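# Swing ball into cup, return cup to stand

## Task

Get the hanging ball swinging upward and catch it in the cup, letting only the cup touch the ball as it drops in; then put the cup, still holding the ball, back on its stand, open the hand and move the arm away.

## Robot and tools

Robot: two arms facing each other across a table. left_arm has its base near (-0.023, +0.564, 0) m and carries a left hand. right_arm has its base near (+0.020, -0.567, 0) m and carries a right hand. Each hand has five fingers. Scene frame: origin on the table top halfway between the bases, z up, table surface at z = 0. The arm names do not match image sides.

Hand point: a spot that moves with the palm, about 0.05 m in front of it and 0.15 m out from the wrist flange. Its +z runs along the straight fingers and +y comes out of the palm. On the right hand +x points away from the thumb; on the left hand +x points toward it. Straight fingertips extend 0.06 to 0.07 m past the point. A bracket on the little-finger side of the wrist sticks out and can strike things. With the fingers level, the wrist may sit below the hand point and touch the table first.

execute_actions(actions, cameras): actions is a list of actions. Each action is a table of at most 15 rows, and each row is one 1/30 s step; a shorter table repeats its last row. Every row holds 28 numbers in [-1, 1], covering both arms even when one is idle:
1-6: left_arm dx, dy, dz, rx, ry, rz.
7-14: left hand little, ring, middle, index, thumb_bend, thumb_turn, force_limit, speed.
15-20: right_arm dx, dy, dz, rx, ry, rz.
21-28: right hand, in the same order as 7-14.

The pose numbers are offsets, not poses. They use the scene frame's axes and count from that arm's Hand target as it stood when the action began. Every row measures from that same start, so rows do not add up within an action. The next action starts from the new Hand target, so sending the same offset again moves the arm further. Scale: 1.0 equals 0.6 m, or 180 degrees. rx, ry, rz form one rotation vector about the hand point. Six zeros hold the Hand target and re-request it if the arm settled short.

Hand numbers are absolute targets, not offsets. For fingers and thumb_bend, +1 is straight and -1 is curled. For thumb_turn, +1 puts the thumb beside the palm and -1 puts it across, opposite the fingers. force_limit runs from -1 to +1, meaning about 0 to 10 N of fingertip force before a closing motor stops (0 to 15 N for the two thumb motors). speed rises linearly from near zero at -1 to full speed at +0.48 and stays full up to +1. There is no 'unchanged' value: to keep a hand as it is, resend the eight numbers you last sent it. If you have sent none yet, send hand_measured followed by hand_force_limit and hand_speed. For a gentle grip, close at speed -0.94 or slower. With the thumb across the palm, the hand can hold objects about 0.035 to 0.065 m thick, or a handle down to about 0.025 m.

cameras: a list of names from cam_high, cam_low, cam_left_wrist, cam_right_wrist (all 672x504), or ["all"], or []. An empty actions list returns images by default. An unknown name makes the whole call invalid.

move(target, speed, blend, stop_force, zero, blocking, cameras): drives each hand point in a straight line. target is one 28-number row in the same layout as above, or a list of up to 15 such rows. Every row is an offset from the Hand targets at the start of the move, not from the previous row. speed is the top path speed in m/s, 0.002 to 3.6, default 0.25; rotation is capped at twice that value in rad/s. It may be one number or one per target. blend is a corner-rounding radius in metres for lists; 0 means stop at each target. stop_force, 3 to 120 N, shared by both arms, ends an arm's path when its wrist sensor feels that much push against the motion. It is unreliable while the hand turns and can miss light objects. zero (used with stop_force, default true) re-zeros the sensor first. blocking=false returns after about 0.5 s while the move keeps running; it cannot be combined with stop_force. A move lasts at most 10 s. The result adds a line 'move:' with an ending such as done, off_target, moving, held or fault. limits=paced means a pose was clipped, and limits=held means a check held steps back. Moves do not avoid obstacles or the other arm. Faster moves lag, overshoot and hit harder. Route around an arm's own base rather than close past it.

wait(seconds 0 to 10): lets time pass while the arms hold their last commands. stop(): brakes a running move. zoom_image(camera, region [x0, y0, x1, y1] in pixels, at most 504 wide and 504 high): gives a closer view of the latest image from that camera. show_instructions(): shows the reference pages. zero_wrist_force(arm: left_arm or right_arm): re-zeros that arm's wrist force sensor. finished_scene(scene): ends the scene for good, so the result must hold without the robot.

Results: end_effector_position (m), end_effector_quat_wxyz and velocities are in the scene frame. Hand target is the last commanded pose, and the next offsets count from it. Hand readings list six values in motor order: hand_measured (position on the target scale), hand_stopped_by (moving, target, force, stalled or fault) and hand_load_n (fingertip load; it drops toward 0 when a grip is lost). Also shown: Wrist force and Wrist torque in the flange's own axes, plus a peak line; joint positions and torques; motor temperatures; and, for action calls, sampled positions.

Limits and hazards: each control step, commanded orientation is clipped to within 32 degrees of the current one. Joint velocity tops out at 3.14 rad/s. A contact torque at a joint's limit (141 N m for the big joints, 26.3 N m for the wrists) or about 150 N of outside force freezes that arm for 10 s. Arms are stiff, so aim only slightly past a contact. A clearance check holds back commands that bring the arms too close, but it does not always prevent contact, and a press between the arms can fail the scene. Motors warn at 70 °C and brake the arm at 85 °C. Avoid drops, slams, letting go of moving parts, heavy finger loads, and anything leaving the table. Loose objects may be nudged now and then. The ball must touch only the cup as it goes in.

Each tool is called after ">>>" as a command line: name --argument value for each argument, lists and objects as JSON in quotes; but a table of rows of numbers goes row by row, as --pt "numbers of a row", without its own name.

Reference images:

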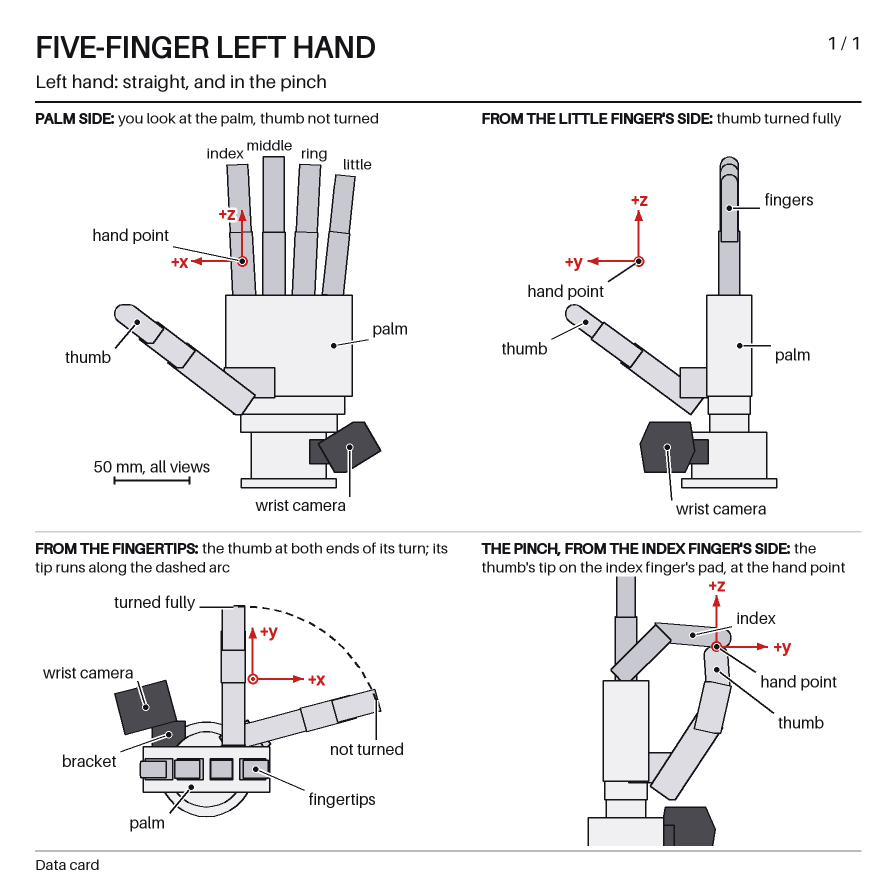

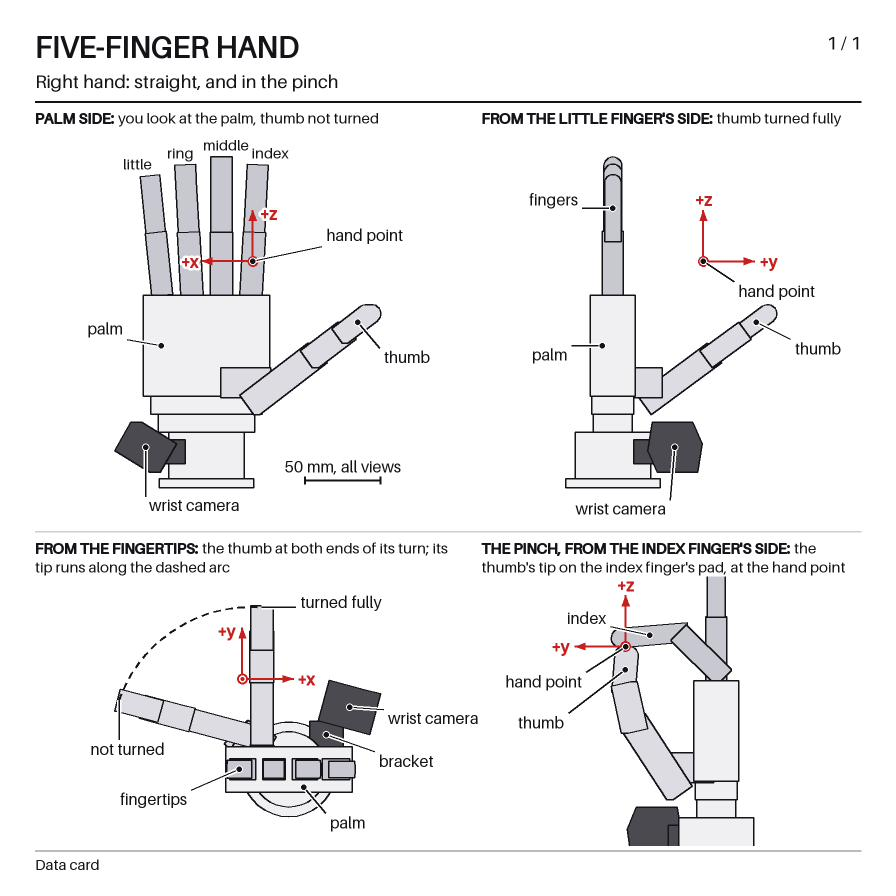

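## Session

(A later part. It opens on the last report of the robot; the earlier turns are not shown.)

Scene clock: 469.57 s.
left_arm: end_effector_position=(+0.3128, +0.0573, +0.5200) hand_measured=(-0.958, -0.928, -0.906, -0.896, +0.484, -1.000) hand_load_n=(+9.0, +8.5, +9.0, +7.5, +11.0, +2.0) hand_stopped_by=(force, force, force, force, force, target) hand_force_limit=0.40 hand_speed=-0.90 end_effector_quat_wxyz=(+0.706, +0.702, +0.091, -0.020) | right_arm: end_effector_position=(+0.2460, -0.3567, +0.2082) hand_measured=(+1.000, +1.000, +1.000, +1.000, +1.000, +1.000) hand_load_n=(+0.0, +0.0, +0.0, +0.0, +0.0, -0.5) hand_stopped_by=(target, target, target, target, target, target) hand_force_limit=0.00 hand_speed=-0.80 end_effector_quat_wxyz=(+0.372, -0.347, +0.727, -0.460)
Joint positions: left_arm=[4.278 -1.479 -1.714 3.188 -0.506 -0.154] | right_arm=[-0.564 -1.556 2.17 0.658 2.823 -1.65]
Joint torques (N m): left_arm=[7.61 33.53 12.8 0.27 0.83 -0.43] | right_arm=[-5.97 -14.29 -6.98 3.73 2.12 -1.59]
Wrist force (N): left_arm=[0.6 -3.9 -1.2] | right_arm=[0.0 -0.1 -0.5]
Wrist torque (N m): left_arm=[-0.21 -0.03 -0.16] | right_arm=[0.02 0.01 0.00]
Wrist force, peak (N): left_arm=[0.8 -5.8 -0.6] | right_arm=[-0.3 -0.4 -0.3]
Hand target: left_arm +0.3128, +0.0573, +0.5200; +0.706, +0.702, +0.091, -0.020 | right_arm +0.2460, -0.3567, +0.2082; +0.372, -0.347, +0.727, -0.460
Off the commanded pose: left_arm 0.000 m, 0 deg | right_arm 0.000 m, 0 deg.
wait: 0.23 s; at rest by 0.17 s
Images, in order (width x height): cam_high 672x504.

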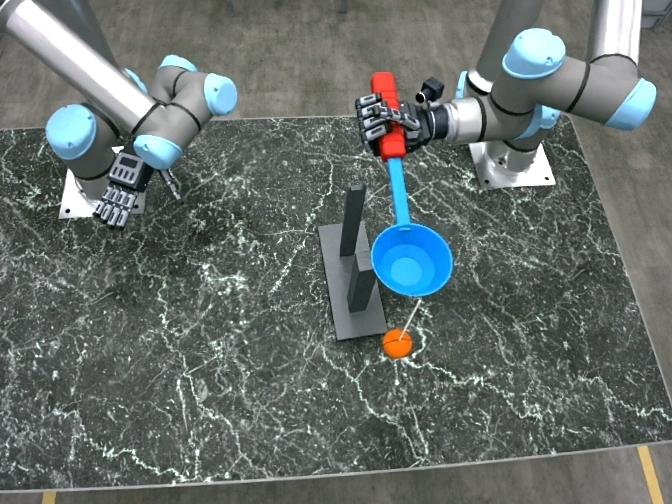

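>>> move --pt "0.001 0.19333 0 0 0 0 -0.996 -0.996 -0.996 -0.996 -0.98 -1 0.4 -0.9 0 0 0 0 0 0 1 1 1 1 1 1 0 -0.8" --pt "0.001 0.19333 -0.39167 0 0 0 -0.996 -0.996 -0.996 -0.996 -0.98 -1 0.4 -0.9 0 0 0 0 0 0 1 1 1 1 1 1 0 -0.8" --speed '[0.12, 0.15]'

>>> move --target '[0, 0, -0.0175, 0, 0, 0, -0.996, -0.996, -0.996, -0.996, -0.98, -1, 0.4, -0.9, 0, 0, 0, 0, 0, 0, 1, 1, 1, 1, 1, 1, 0, -0.8]' --speed 0.003

>>> wait --seconds 0.8 --cameras '["cam_high"]'

>>> zoom_image --camera "cam_high" --region '[400, 330, 470, 400]'

>>> move --target '[0, 0, 0.0108, 0, 0, 0, -0.996, -0.996, -0.996, -0.996, -0.98, -1, 0.4, -0.9, 0, 0, 0, 0, 0, 0, 1, 1, 1, 1, 1, 1, 0, -0.8]' --speed 0.003

>>> move --target '[0, 0, -0.0108, 0, 0, 0, -0.996, -0.996, -0.996, -0.996, -0.98, -1, 0.4, -0.9, 0, 0, 0, 0, 0, 0, 1, 1, 1, 1, 1, 1, 0, -0.8]' --speed 0.003

>>> wait --seconds 0.8 --cameras '["cam_high"]'

>>> zoom_image --camera "cam_high" --region '[400, 330, 470, 400]'

>>> move --target '[0, 0, 0.0175, 0, 0, 0, -0.996, -0.996, -0.996, -0.996, -0.98, -1, 0.4, -0.9, 0, 0, 0, 0, 0, 0, 1, 1, 1, 1, 1, 1, 0, -0.8]' --speed 0.003 --cameras '["cam_high"]'

>>> zoom_image --camera "cam_high" --region '[400, 330, 470, 400]'

>>> wait --seconds 0.23 --cameras '["cam_high"]'

>>> zoom_image --camera "cam_high" --region '[400, 330, 470, 400]'

>>> wait --seconds 0.23 --cameras '["cam_high"]'

>>> zoom_image --camera "cam_high" --region '[400, 330, 470, 400]'

Scene clock: 553.33 s.
left_arm: end_effector_position=(+0.3134, +0.1734, +0.2851) hand_measured=(-0.958, -0.928, -0.906, -0.896, +0.484, -1.000) hand_load_n=(+9.5, +8.5, +8.5, +7.5, +10.5, +2.0) hand_stopped_by=(force, force, force, force, force, target) hand_force_limit=0.40 hand_speed=-0.90 end_effector_quat_wxyz=(+0.706, +0.702, +0.091, -0.020) | right_arm: end_effector_position=(+0.2460, -0.3567, +0.2082) hand_measured=(+1.000, +1.000, +1.000, +1.000, +1.000, +1.000) hand_load_n=(+0.0, +0.0, -0.5, +0.0, +0.0, +0.0) hand_stopped_by=(target, target, target, target, target, target) hand_force_limit=0.00 hand_speed=-0.80 end_effector_quat_wxyz=(+0.372, -0.347, +0.727, -0.460)
Joint positions: left_arm=[4.639 -1.53 -2.325 3.84 -0.145 -0.143] | right_arm=[-0.564 -1.556 2.17 0.658 2.823 -1.65]
Joint torques (N m): left_arm=[-7.41 11.95 10.77 -0.35 -0.99 2.71] | right_arm=[-7.19 -14.42 -7.61 3.57 2.24 -1.48]
Wrist force (N): left_arm=[0.6 -4.0 -1.0] | right_arm=[0.1 -0.4 -0.2]
Wrist torque (N m): left_arm=[-0.18 0.01 -0.19] | right_arm=[-0.04 -0.01 0.00]
Wrist force, peak (N): left_arm=[1.3 -6.6 -0.5] | right_arm=[0.2 -0.6 -0.7]
Hand target: left_arm +0.3134, +0.1733, +0.2850; +0.706, +0.702, +0.091, -0.020 | right_arm +0.2460, -0.3567, +0.2082; +0.372, -0.347, +0.727, -0.460
Off the commanded pose: left_arm 0.000 m, 0 deg | right_arm 0.000 m, 0 deg.
move: done

Scene clock: 557.07 s.
left_arm: end_effector_position=(+0.3134, +0.1733, +0.2745) hand_measured=(-0.958, -0.928, -0.906, -0.896, +0.484, -1.000) hand_load_n=(+9.5, +9.0, +8.5, +7.5, +10.5, +2.0) hand_stopped_by=(force, force, force, force, force, target) hand_force_limit=0.40 hand_speed=-0.90 end_effector_quat_wxyz=(+0.706, +0.702, +0.091, -0.020) | right_arm: end_effector_position=(+0.2460, -0.3567, +0.2082) hand_measured=(+1.000, +1.000, +1.000, +1.000, +1.000, +1.000) hand_load_n=(+0.0, +0.0, +0.0, +0.0, +0.0, -0.5) hand_stopped_by=(target, target, target, target, target, target) hand_force_limit=0.00 hand_speed=-0.80 end_effector_quat_wxyz=(+0.372, -0.347, +0.727, -0.460)
Joint positions: left_arm=[4.639 -1.553 -2.339 3.877 -0.144 -0.143] | right_arm=[-0.564 -1.556 2.17 0.658 2.823 -1.65]
Joint torques (N m): left_arm=[-7.93 8.76 6.48 1.83 0.83 -1.75] | right_arm=[-7.27 -14.67 -7.83 3.68 2.16 -1.5]
Wrist force (N): left_arm=[0.7 -4.8 -0.4] | right_arm=[-0.2 0.2 -0.1]
Wrist torque (N m): left_arm=[-0.21 0.00 -0.09] | right_arm=[0.04 0.03 -0.01]
Wrist force, peak (N): left_arm=[0.8 -5.7 -0.6] | right_arm=[-0.4 -0.6 -0.2]
Hand target: left_arm +0.3134, +0.1733, +0.2745; +0.706, +0.702, +0.091, -0.020 | right_arm +0.2460, -0.3567, +0.2082; +0.372, -0.347, +0.727, -0.460
Off the commanded pose: left_arm 0.000 m, 0 deg | right_arm 0.000 m, 0 deg.
move: done

Scene clock: 557.87 s.
left_arm: end_effector_position=(+0.3134, +0.1733, +0.2745) hand_measured=(-0.958, -0.928, -0.906, -0.896, +0.484, -1.000) hand_load_n=(+9.5, +8.5, +9.0, +7.5, +11.0, +2.0) hand_stopped_by=(force, force, force, force, force, target) hand_force_limit=0.40 hand_speed=-0.90 end_effector_quat_wxyz=(+0.706, +0.702, +0.091, -0.020) | right_arm: end_effector_position=(+0.2460, -0.3567, +0.2082) hand_measured=(+1.000, +1.000, +1.000, +1.000, +1.000, +1.000) hand_load_n=(+0.0, +0.0, +0.0, +0.0, +0.0, -0.5) hand_stopped_by=(target, target, target, target, target, target) hand_force_limit=0.00 hand_speed=-0.80 end_effector_quat_wxyz=(+0.372, -0.347, +0.727, -0.460)
Joint positions: left_arm=[4.639 -1.553 -2.339 3.877 -0.144 -0.143] | right_arm=[-0.564 -1.556 2.17 0.658 2.823 -1.65]
Joint torques (N m): left_arm=[-7.37 26.21 10.99 -0.34 0.44 -1.14] | right_arm=[-7.47 -14.52 -7.95 3.61 2.31 -1.52]
Wrist force (N): left_arm=[0.9 -4.9 -0.8] | right_arm=[0.0 -0.3 0.1]
Wrist torque (N m): left_arm=[-0.19 -0.03 -0.08] | right_arm=[-0.04 0.00 -0.01]
Wrist force, peak (N): left_arm=[0.9 -5.1 -0.7] | right_arm=[-0.2 -0.5 -0.1]
Hand target: left_arm +0.3134, +0.1733, +0.2745; +0.706, +0.702, +0.091, -0.020 | right_arm +0.2460, -0.3567, +0.2082; +0.372, -0.347, +0.727, -0.460
Off the commanded pose: left_arm 0.000 m, 0 deg | right_arm 0.000 m, 0 deg.
wait: 0.80 s; at rest by 0.17 s
Images, in order (width x height): cam_high 672x504.

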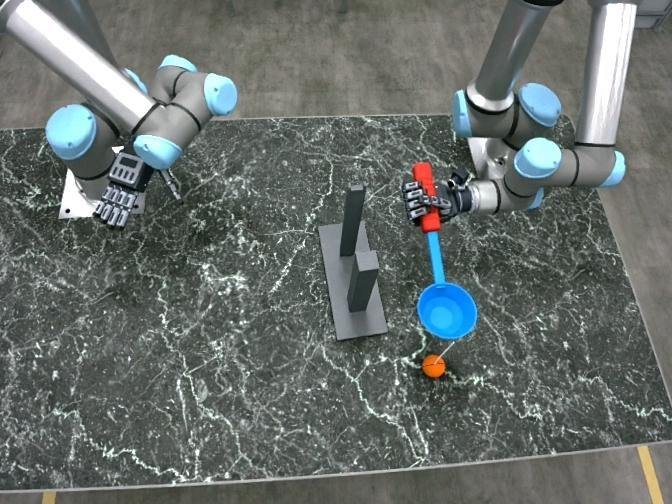

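Scaled by 7.200 from the camera's 672x504 image, which has a finer 960x720 frame.

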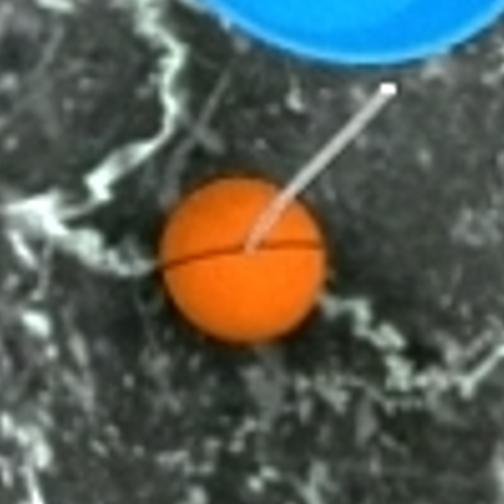

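Scene clock: 560.23 s.
left_arm: end_effector_position=(+0.3134, +0.1733, +0.2810) hand_measured=(-0.958, -0.928, -0.906, -0.896, +0.484, -1.000) hand_load_n=(+9.5, +8.5, +9.0, +7.5, +11.0, +2.0) hand_stopped_by=(force, force, force, force, force, target) hand_force_limit=0.40 hand_speed=-0.90 end_effector_quat_wxyz=(+0.706, +0.702, +0.091, -0.020) | right_arm: end_effector_position=(+0.2460, -0.3567, +0.2082) hand_measured=(+1.000, +1.000, +1.000, +1.000, +1.000, +1.000) hand_load_n=(+0.0, +0.0, +0.0, +0.0, +0.0, -0.5) hand_stopped_by=(target, target, target, target, target, target) hand_force_limit=0.00 hand_speed=-0.80 end_effector_quat_wxyz=(+0.372, -0.347, +0.727, -0.460)
Joint positions: left_arm=[4.639 -1.538 -2.33 3.854 -0.145 -0.143] | right_arm=[-0.564 -1.556 2.17 0.658 2.823 -1.65]
Joint torques (N m): left_arm=[-5.99 23.77 27.11 -0.65 -1.36 2.55] | right_arm=[-7.09 -14.47 -7.42 3.72 2.19 -1.6]
Wrist force (N): left_arm=[0.6 -5.2 -0.8] | right_arm=[-0.2 -0.2 -0.5]
Wrist torque (N m): left_arm=[-0.22 0.01 -0.18] | right_arm=[0.00 0.04 -0.02]
Wrist force, peak (N): left_arm=[0.8 -5.6 -0.9] | right_arm=[-0.4 -0.6 -0.3]
Hand target: left_arm +0.3134, +0.1733, +0.2810; +0.706, +0.702, +0.091, -0.020 | right_arm +0.2460, -0.3567, +0.2082; +0.372, -0.347, +0.727, -0.460
Off the commanded pose: left_arm 0.000 m, 0 deg | right_arm 0.000 m, 0 deg.
move: done

Scene clock: 562.60 s.
left_arm: end_effector_position=(+0.3134, +0.1733, +0.2745) hand_measured=(-0.958, -0.928, -0.906, -0.896, +0.484, -1.000) hand_load_n=(+9.5, +8.5, +8.5, +7.5, +10.5, +2.0) hand_stopped_by=(force, force, force, force, force, target) hand_force_limit=0.40 hand_speed=-0.90 end_effector_quat_wxyz=(+0.706, +0.702, +0.091, -0.020) | right_arm: end_effector_position=(+0.2460, -0.3567, +0.2082) hand_measured=(+1.000, +1.000, +1.000, +1.000, +1.000, +1.000) hand_load_n=(+0.0, +0.0, +0.0, +0.0, +0.0, +0.0) hand_stopped_by=(target, target, target, target, target, target) hand_force_limit=0.00 hand_speed=-0.80 end_effector_quat_wxyz=(+0.372, -0.347, +0.727, -0.460)
Joint positions: left_arm=[4.639 -1.553 -2.339 3.877 -0.145 -0.143] | right_arm=[-0.564 -1.556 2.17 0.658 2.823 -1.65]
Joint torques (N m): left_arm=[1.34 10.35 7.23 1.97 0.21 -1.45] | right_arm=[-7.14 -14.05 -7.63 3.7 2.21 -1.52]
Wrist force (N): left_arm=[0.5 -4.0 -0.9] | right_arm=[-0.2 -0.4 -0.2]
Wrist torque (N m): left_arm=[-0.17 0.01 -0.10] | right_arm=[-0.04 0.03 -0.02]
Wrist force, peak (N): left_arm=[0.8 -5.7 -0.6] | right_arm=[-0.1 -0.3 -0.7]
Hand target: left_arm +0.3134, +0.1733, +0.2745; +0.706, +0.702, +0.091, -0.020 | right_arm +0.2460, -0.3567, +0.2082; +0.372, -0.347, +0.727, -0.460
Off the commanded pose: left_arm 0.000 m, 0 deg | right_arm 0.000 m, 0 deg.
move: done

Scene clock: 563.40 s.
left_arm: end_effector_position=(+0.3134, +0.1733, +0.2745) hand_measured=(-0.958, -0.928, -0.906, -0.896, +0.484, -1.000) hand_load_n=(+9.5, +9.0, +8.5, +7.5, +10.5, +2.0) hand_stopped_by=(force, force, force, force, force, target) hand_force_limit=0.40 hand_speed=-0.90 end_effector_quat_wxyz=(+0.706, +0.702, +0.091, -0.020) | right_arm: end_effector_position=(+0.2460, -0.3567, +0.2082) hand_measured=(+1.000, +1.000, +1.000, +1.000, +1.000, +1.000) hand_load_n=(+0.0, +0.0, +0.0, +0.0, +0.0, -0.5) hand_stopped_by=(target, target, target, target, target, target) hand_force_limit=0.00 hand_speed=-0.80 end_effector_quat_wxyz=(+0.372, -0.347, +0.727, -0.460)
Joint positions: left_arm=[4.639 -1.553 -2.339 3.877 -0.145 -0.143] | right_arm=[-0.564 -1.556 2.17 0.658 2.823 -1.65]
Joint torques (N m): left_arm=[3.4 26.76 12.43 -0.27 0.41 -1.6] | right_arm=[-7.37 -14 -7.77 3.56 2.25 -1.51]
Wrist force (N): left_arm=[0.7 -4.3 -0.8] | right_arm=[0.0 -0.1 -0.2]
Wrist torque (N m): left_arm=[-0.17 -0.02 -0.09] | right_arm=[0.00 0.00 0.00]
Wrist force, peak (N): left_arm=[0.6 -5.0 -0.7] | right_arm=[-0.5 -0.4 0.0]
Hand target: left_arm +0.3134, +0.1733, +0.2745; +0.706, +0.702, +0.091, -0.020 | right_arm +0.2460, -0.3567, +0.2082; +0.372, -0.347, +0.727, -0.460
Off the commanded pose: left_arm 0.000 m, 0 deg | right_arm 0.000 m, 0 deg.
wait: 0.80 s; at rest by 0.17 s
Images, in order (width x height): cam_high 672x504.

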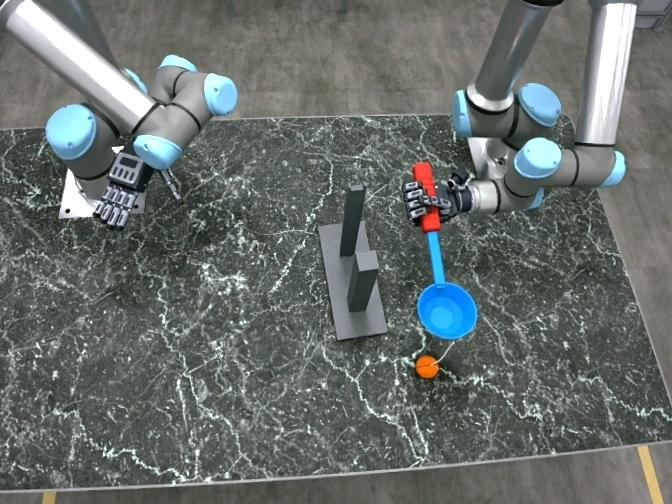

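Scaled by 7.200 from the camera's 672x504 image, which has a finer 960x720 frame.

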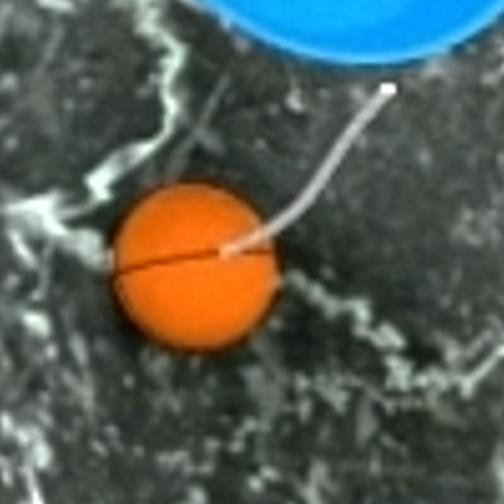

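Scene clock: 567.13 s.
left_arm: end_effector_position=(+0.3134, +0.1733, +0.2851) hand_measured=(-0.958, -0.928, -0.906, -0.896, +0.484, -1.000) hand_load_n=(+9.0, +9.0, +8.5, +7.5, +10.5, +2.0) hand_stopped_by=(force, force, force, force, force, target) hand_force_limit=0.40 hand_speed=-0.90 end_effector_quat_wxyz=(+0.706, +0.702, +0.091, -0.020) | right_arm: end_effector_position=(+0.2460, -0.3567, +0.2082) hand_measured=(+1.000, +1.000, +1.000, +1.000, +1.000, +1.000) hand_load_n=(+0.0, +0.0, +0.0, +0.0, +0.0, -0.5) hand_stopped_by=(target, target, target, target, target, target) hand_force_limit=0.00 hand_speed=-0.80 end_effector_quat_wxyz=(+0.372, -0.347, +0.727, -0.460)
Joint positions: left_arm=[4.639 -1.53 -2.325 3.84 -0.145 -0.143] | right_arm=[-0.564 -1.556 2.17 0.658 2.823 -1.65]
Joint torques (N m): left_arm=[4.23 24.61 26.84 -0.36 0.76 2.7] | right_arm=[-7.36 -14.94 -7.49 3.69 2.27 -1.58]
Wrist force (N): left_arm=[0.7 -3.2 -1.3] | right_arm=[0.0 -0.6 -0.1]
Wrist torque (N m): left_arm=[-0.15 -0.05 -0.17] | right_arm=[-0.07 -0.01 -0.01]
Wrist force, peak (N): left_arm=[0.7 -5.6 -0.7] | right_arm=[-0.2 -0.7 -0.1]
Hand target: left_arm +0.3134, +0.1733, +0.2850; +0.706, +0.702, +0.091, -0.020 | right_arm +0.2460, -0.3567, +0.2082; +0.372, -0.347, +0.727, -0.460
Off the commanded pose: left_arm 0.000 m, 0 deg | right_arm 0.000 m, 0 deg.
move: done
Images, in order (width x height): cam_high 672x504.

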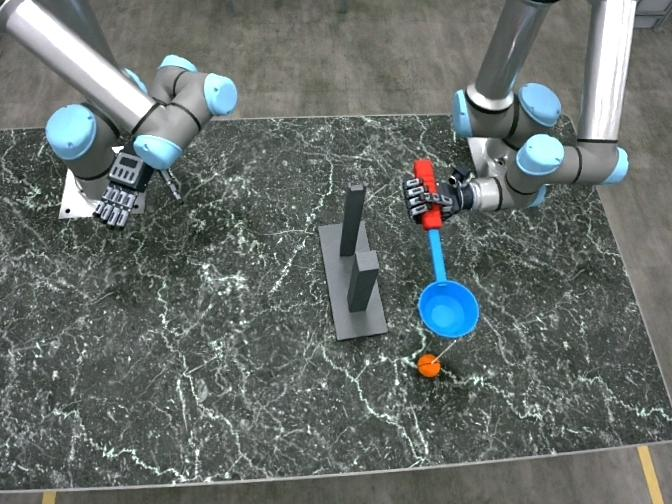

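Scaled by 7.200 from the camera's 672x504 image, which has a finer 960x720 frame.

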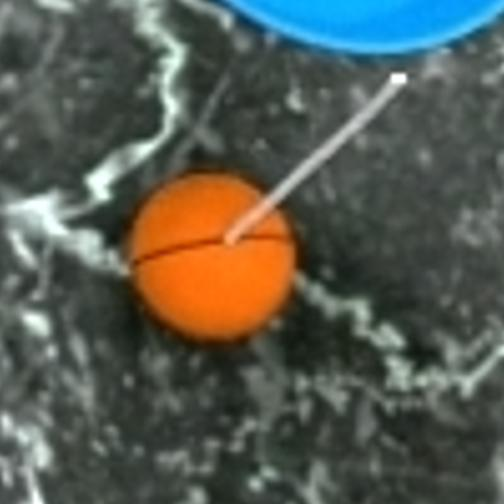

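Scene clock: 567.37 s.
left_arm: end_effector_position=(+0.3134, +0.1733, +0.2851) hand_measured=(-0.958, -0.928, -0.906, -0.896, +0.484, -1.000) hand_load_n=(+9.0, +8.5, +8.5, +7.5, +11.0, +2.0) hand_stopped_by=(force, force, force, force, force, target) hand_force_limit=0.40 hand_speed=-0.90 end_effector_quat_wxyz=(+0.706, +0.702, +0.091, -0.020) | right_arm: end_effector_position=(+0.2460, -0.3567, +0.2082) hand_measured=(+1.000, +1.000, +1.000, +1.000, +1.000, +1.000) hand_load_n=(+0.0, +0.0, +0.0, +0.0, +0.0, -0.5) hand_stopped_by=(target, target, target, target, target, target) hand_force_limit=0.00 hand_speed=-0.80 end_effector_quat_wxyz=(+0.372, -0.347, +0.727, -0.460)
Joint positions: left_arm=[4.639 -1.53 -2.325 3.84 -0.145 -0.143] | right_arm=[-0.564 -1.556 2.17 0.658 2.823 -1.65]
Joint torques (N m): left_arm=[3.88 20.93 24.77 0.56 0.76 2.52] | right_arm=[-6.93 -14.37 -7.27 3.69 2.27 -1.6]
Wrist force (N): left_arm=[0.7 -4.9 -0.9] | right_arm=[0.1 -0.1 -0.4]
Wrist torque (N m): left_arm=[-0.21 -0.01 -0.17] | right_arm=[0.01 -0.01 0.01]
Wrist force, peak (N): left_arm=[0.9 -5.0 -0.9] | right_arm=[0.1 -0.6 -0.1]
Hand target: left_arm +0.3134, +0.1733, +0.2850; +0.706, +0.702, +0.091, -0.020 | right_arm +0.2460, -0.3567, +0.2082; +0.372, -0.347, +0.727, -0.460
Off the commanded pose: left_arm 0.000 m, 0 deg | right_arm 0.000 m, 0 deg.
wait: 0.23 s; at rest by 0.17 s
Images, in order (width x height): cam_high 672x504.

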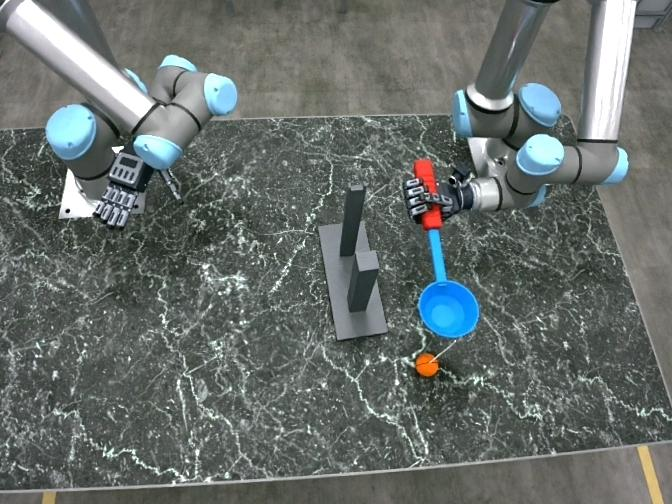

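Scaled by 7.200 from the camera's 672x504 image, which has a finer 960x720 frame.

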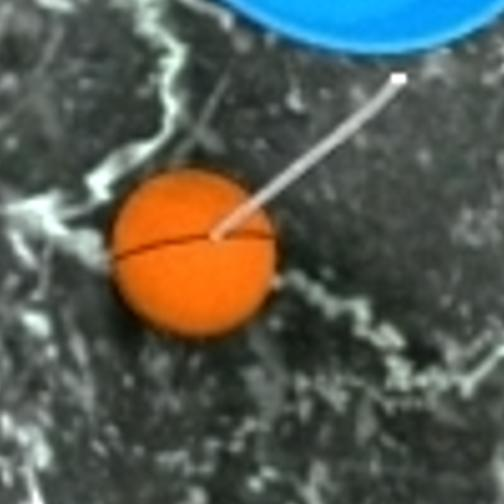

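Scene clock: 567.60 s.
left_arm: end_effector_position=(+0.3134, +0.1733, +0.2851) hand_measured=(-0.958, -0.928, -0.906, -0.896, +0.484, -1.000) hand_load_n=(+9.0, +8.5, +8.5, +7.5, +10.5, +2.0) hand_stopped_by=(force, force, force, force, force, target) hand_force_limit=0.40 hand_speed=-0.90 end_effector_quat_wxyz=(+0.706, +0.702, +0.091, -0.020) | right_arm: end_effector_position=(+0.2460, -0.3567, +0.2082) hand_measured=(+1.000, +1.000, +1.000, +1.000, +1.000, +1.000) hand_load_n=(+0.0, +0.0, +0.0, +0.0, +0.0, -0.5) hand_stopped_by=(target, target, target, target, target, target) hand_force_limit=0.00 hand_speed=-0.80 end_effector_quat_wxyz=(+0.372, -0.347, +0.727, -0.460)
Joint positions: left_arm=[4.639 -1.53 -2.325 3.84 -0.145 -0.143] | right_arm=[-0.564 -1.556 2.17 0.658 2.823 -1.65]
Joint torques (N m): left_arm=[4.55 16 23.91 1.21 1.01 2.32] | right_arm=[-7.38 -14.51 -7.8 3.68 2.24 -1.57]
Wrist force (N): left_arm=[0.6 -4.8 -0.8] | right_arm=[0.1 -0.3 -0.4]
Wrist torque (N m): left_arm=[-0.23 0.01 -0.18] | right_arm=[-0.01 -0.01 0.00]
Wrist force, peak (N): left_arm=[0.7 -5.1 -0.6] | right_arm=[0.0 -0.2 -0.5]
Hand target: left_arm +0.3134, +0.1733, +0.2850; +0.706, +0.702, +0.091, -0.020 | right_arm +0.2460, -0.3567, +0.2082; +0.372, -0.347, +0.727, -0.460
Off the commanded pose: left_arm 0.000 m, 0 deg | right_arm 0.000 m, 0 deg.
wait: 0.23 s; at rest by 0.17 s
Images, in order (width x height): cam_high 672x504.

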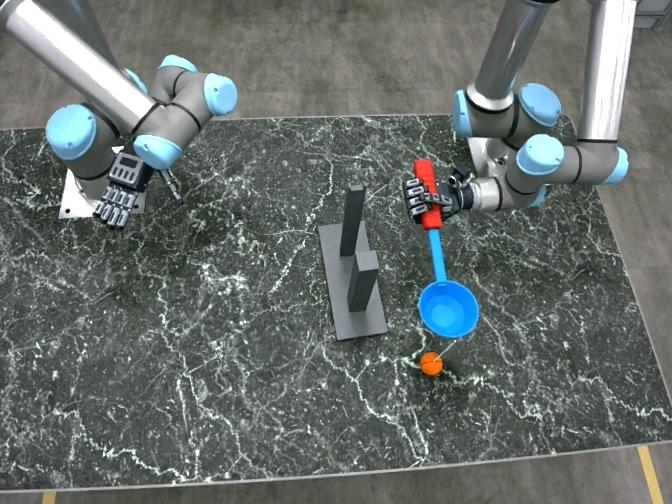

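Scaled by 7.200 from the camera's 672x504 image, which has a finer 960x720 frame.

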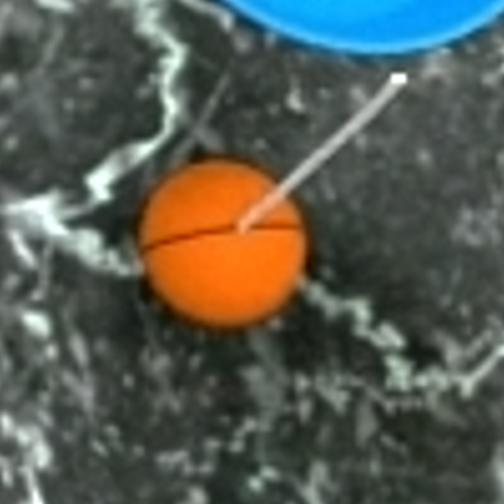

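>>> move --target '[0, 0, -0.0175, 0, 0, 0, -0.996, -0.996, -0.996, -0.996, -0.98, -1, 0.4, -0.9, 0, 0, 0, 0, 0, 0, 1, 1, 1, 1, 1, 1, 0, -0.8]' --speed 0.004

>>> wait --seconds 1.2 --cameras '["cam_high"]'

>>> zoom_image --camera "cam_high" --region '[400, 330, 470, 400]'

>>> wait --seconds 0.4 --cameras '["cam_high"]'

>>> zoom_image --camera "cam_high" --region '[400, 330, 470, 400]'

Scene clock: 626.47 s.
left_arm: end_effector_position=(+0.3134, +0.1733, +0.2745) hand_measured=(-0.958, -0.928, -0.906, -0.896, +0.484, -1.000) hand_load_n=(+9.0, +8.5, +8.5, +7.0, +10.5, +2.0) hand_stopped_by=(force, force, force, force, force, target) hand_force_limit=0.40 hand_speed=-0.90 end_effector_quat_wxyz=(+0.706, +0.702, +0.091, -0.020) | right_arm: end_effector_position=(+0.2460, -0.3567, +0.2082) hand_measured=(+1.000, +1.000, +1.000, +1.000, +1.000, +1.000) hand_load_n=(+0.0, +0.0, +0.0, +0.0, +0.0, -0.5) hand_stopped_by=(target, target, target, target, target, target) hand_force_limit=0.00 hand_speed=-0.80 end_effector_quat_wxyz=(+0.372, -0.347, +0.727, -0.460)
Joint positions: left_arm=[4.639 -1.553 -2.339 3.877 -0.144 -0.143] | right_arm=[-0.564 -1.556 2.17 0.658 2.823 -1.65]
Joint torques (N m): left_arm=[4.29 12.09 6.95 1.75 1.36 -0.66] | right_arm=[-7.45 -14.65 -7.41 3.66 2.28 -1.58]
Wrist force (N): left_arm=[0.7 -4.9 -0.4] | right_arm=[-0.1 -0.2 -0.2]
Wrist torque (N m): left_arm=[-0.22 0.02 -0.10] | right_arm=[-0.02 0.02 -0.02]
Wrist force, peak (N): left_arm=[1.0 -5.7 -0.9] | right_arm=[-0.2 -0.7 -0.6]
Hand target: left_arm +0.3134, +0.1733, +0.2745; +0.706, +0.702, +0.091, -0.020 | right_arm +0.2460, -0.3567, +0.2082; +0.372, -0.347, +0.727, -0.460
Off the commanded pose: left_arm 0.000 m, 0 deg | right_arm 0.000 m, 0 deg.
move: done

Scene clock: 627.67 s.
left_arm: end_effector_position=(+0.3134, +0.1733, +0.2745) hand_measured=(-0.958, -0.928, -0.906, -0.896, +0.484, -1.000) hand_load_n=(+9.5, +8.5, +8.5, +7.5, +10.5, +2.0) hand_stopped_by=(force, force, force, force, force, target) hand_force_limit=0.40 hand_speed=-0.90 end_effector_quat_wxyz=(+0.706, +0.702, +0.091, -0.020) | right_arm: end_effector_position=(+0.2460, -0.3567, +0.2082) hand_measured=(+1.000, +1.000, +1.000, +1.000, +1.000, +1.000) hand_load_n=(+0.0, +0.0, +0.0, +0.0, +0.0, +0.0) hand_stopped_by=(target, target, target, target, target, target) hand_force_limit=0.00 hand_speed=-0.80 end_effector_quat_wxyz=(+0.372, -0.347, +0.727, -0.460)
Joint positions: left_arm=[4.639 -1.553 -2.339 3.877 -0.144 -0.143] | right_arm=[-0.564 -1.556 2.17 0.658 2.823 -1.65]
Joint torques (N m): left_arm=[2.4 29.38 18.31 -0.68 0.9 -1.66] | right_arm=[-7.77 -14.76 -7.73 3.65 2.36 -1.67]
Wrist force (N): left_arm=[0.7 -5.1 -0.6] | right_arm=[-0.1 0.2 -0.1]
Wrist torque (N m): left_arm=[-0.23 -0.01 -0.08] | right_arm=[0.02 0.02 -0.01]
Wrist force, peak (N): left_arm=[0.6 -5.2 -0.7] | right_arm=[-0.1 -0.5 -0.4]
Hand target: left_arm +0.3134, +0.1733, +0.2745; +0.706, +0.702, +0.091, -0.020 | right_arm +0.2460, -0.3567, +0.2082; +0.372, -0.347, +0.727, -0.460
Off the commanded pose: left_arm 0.000 m, 0 deg | right_arm 0.000 m, 0 deg.
wait: 1.20 s; at rest by 0.17 s
Images, in order (width x height): cam_high 672x504.

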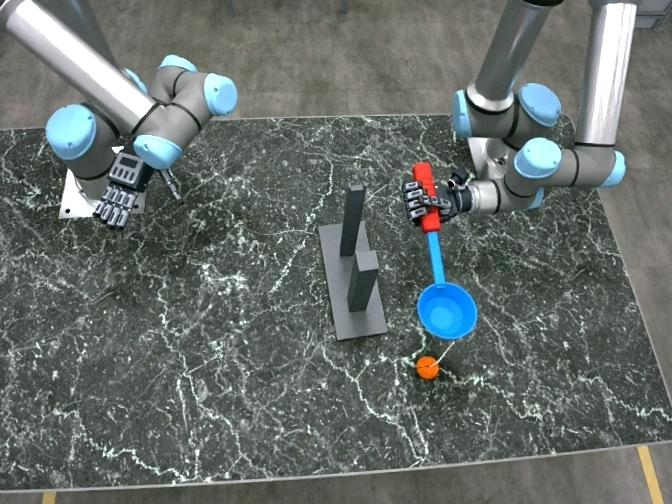

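Scaled by 7.200 from the camera's 672x504 image, which has a finer 960x720 frame.

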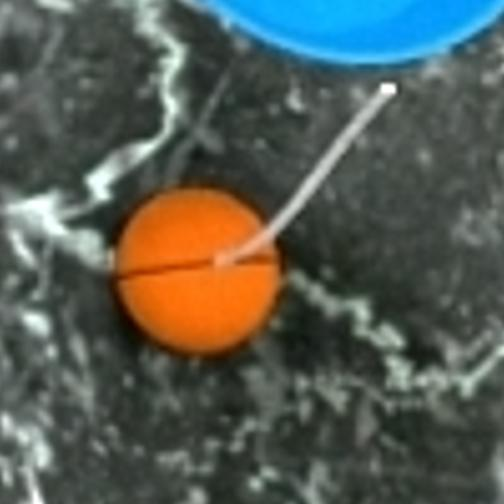

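Scene clock: 628.07 s.
left_arm: end_effector_position=(+0.3134, +0.1733, +0.2745) hand_measured=(-0.958, -0.928, -0.906, -0.896, +0.484, -1.000) hand_load_n=(+9.5, +8.5, +8.5, +7.5, +10.5, +2.0) hand_stopped_by=(force, force, force, force, force, target) hand_force_limit=0.40 hand_speed=-0.90 end_effector_quat_wxyz=(+0.706, +0.702, +0.091, -0.020) | right_arm: end_effector_position=(+0.2460, -0.3567, +0.2082) hand_measured=(+1.000, +1.000, +1.000, +1.000, +1.000, +1.000) hand_load_n=(+0.0, +0.0, +0.0, +0.0, +0.0, +0.0) hand_stopped_by=(target, target, target, target, target, target) hand_force_limit=0.00 hand_speed=-0.80 end_effector_quat_wxyz=(+0.372, -0.347, +0.727, -0.460)
Joint positions: left_arm=[4.639 -1.553 -2.339 3.877 -0.144 -0.143] | right_arm=[-0.564 -1.556 2.17 0.658 2.823 -1.65]
Joint torques (N m): left_arm=[0.79 29 21.32 -0.39 0.67 -1.28] | right_arm=[-6.95 -15.01 -7.28 3.79 2.34 -1.52]
Wrist force (N): left_arm=[0.7 -4.8 -0.6] | right_arm=[0.1 -0.1 -0.2]
Wrist torque (N m): left_arm=[-0.21 0.00 -0.09] | right_arm=[-0.01 -0.01 0.00]
Wrist force, peak (N): left_arm=[0.9 -4.9 -0.7] | right_arm=[-0.3 -0.1 -0.5]
Hand target: left_arm +0.3134, +0.1733, +0.2745; +0.706, +0.702, +0.091, -0.020 | right_arm +0.2460, -0.3567, +0.2082; +0.372, -0.347, +0.727, -0.460
Off the commanded pose: left_arm 0.000 m, 0 deg | right_arm 0.000 m, 0 deg.
wait: 0.40 s; at rest by 0.17 s
Images, in order (width x height): cam_high 672x504.

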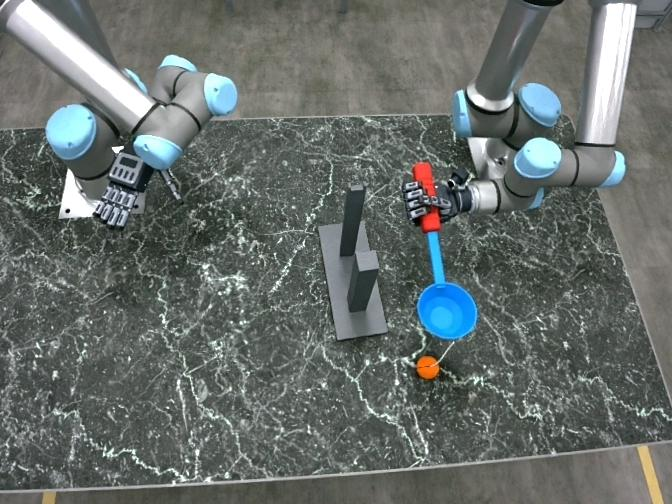

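Scaled by 7.200 from the camera's 672x504 image, which has a finer 960x720 frame.

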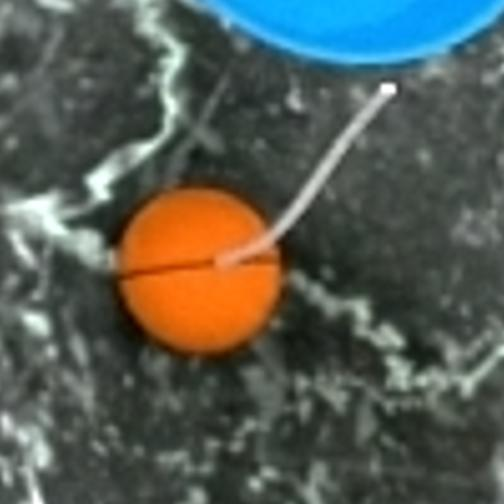

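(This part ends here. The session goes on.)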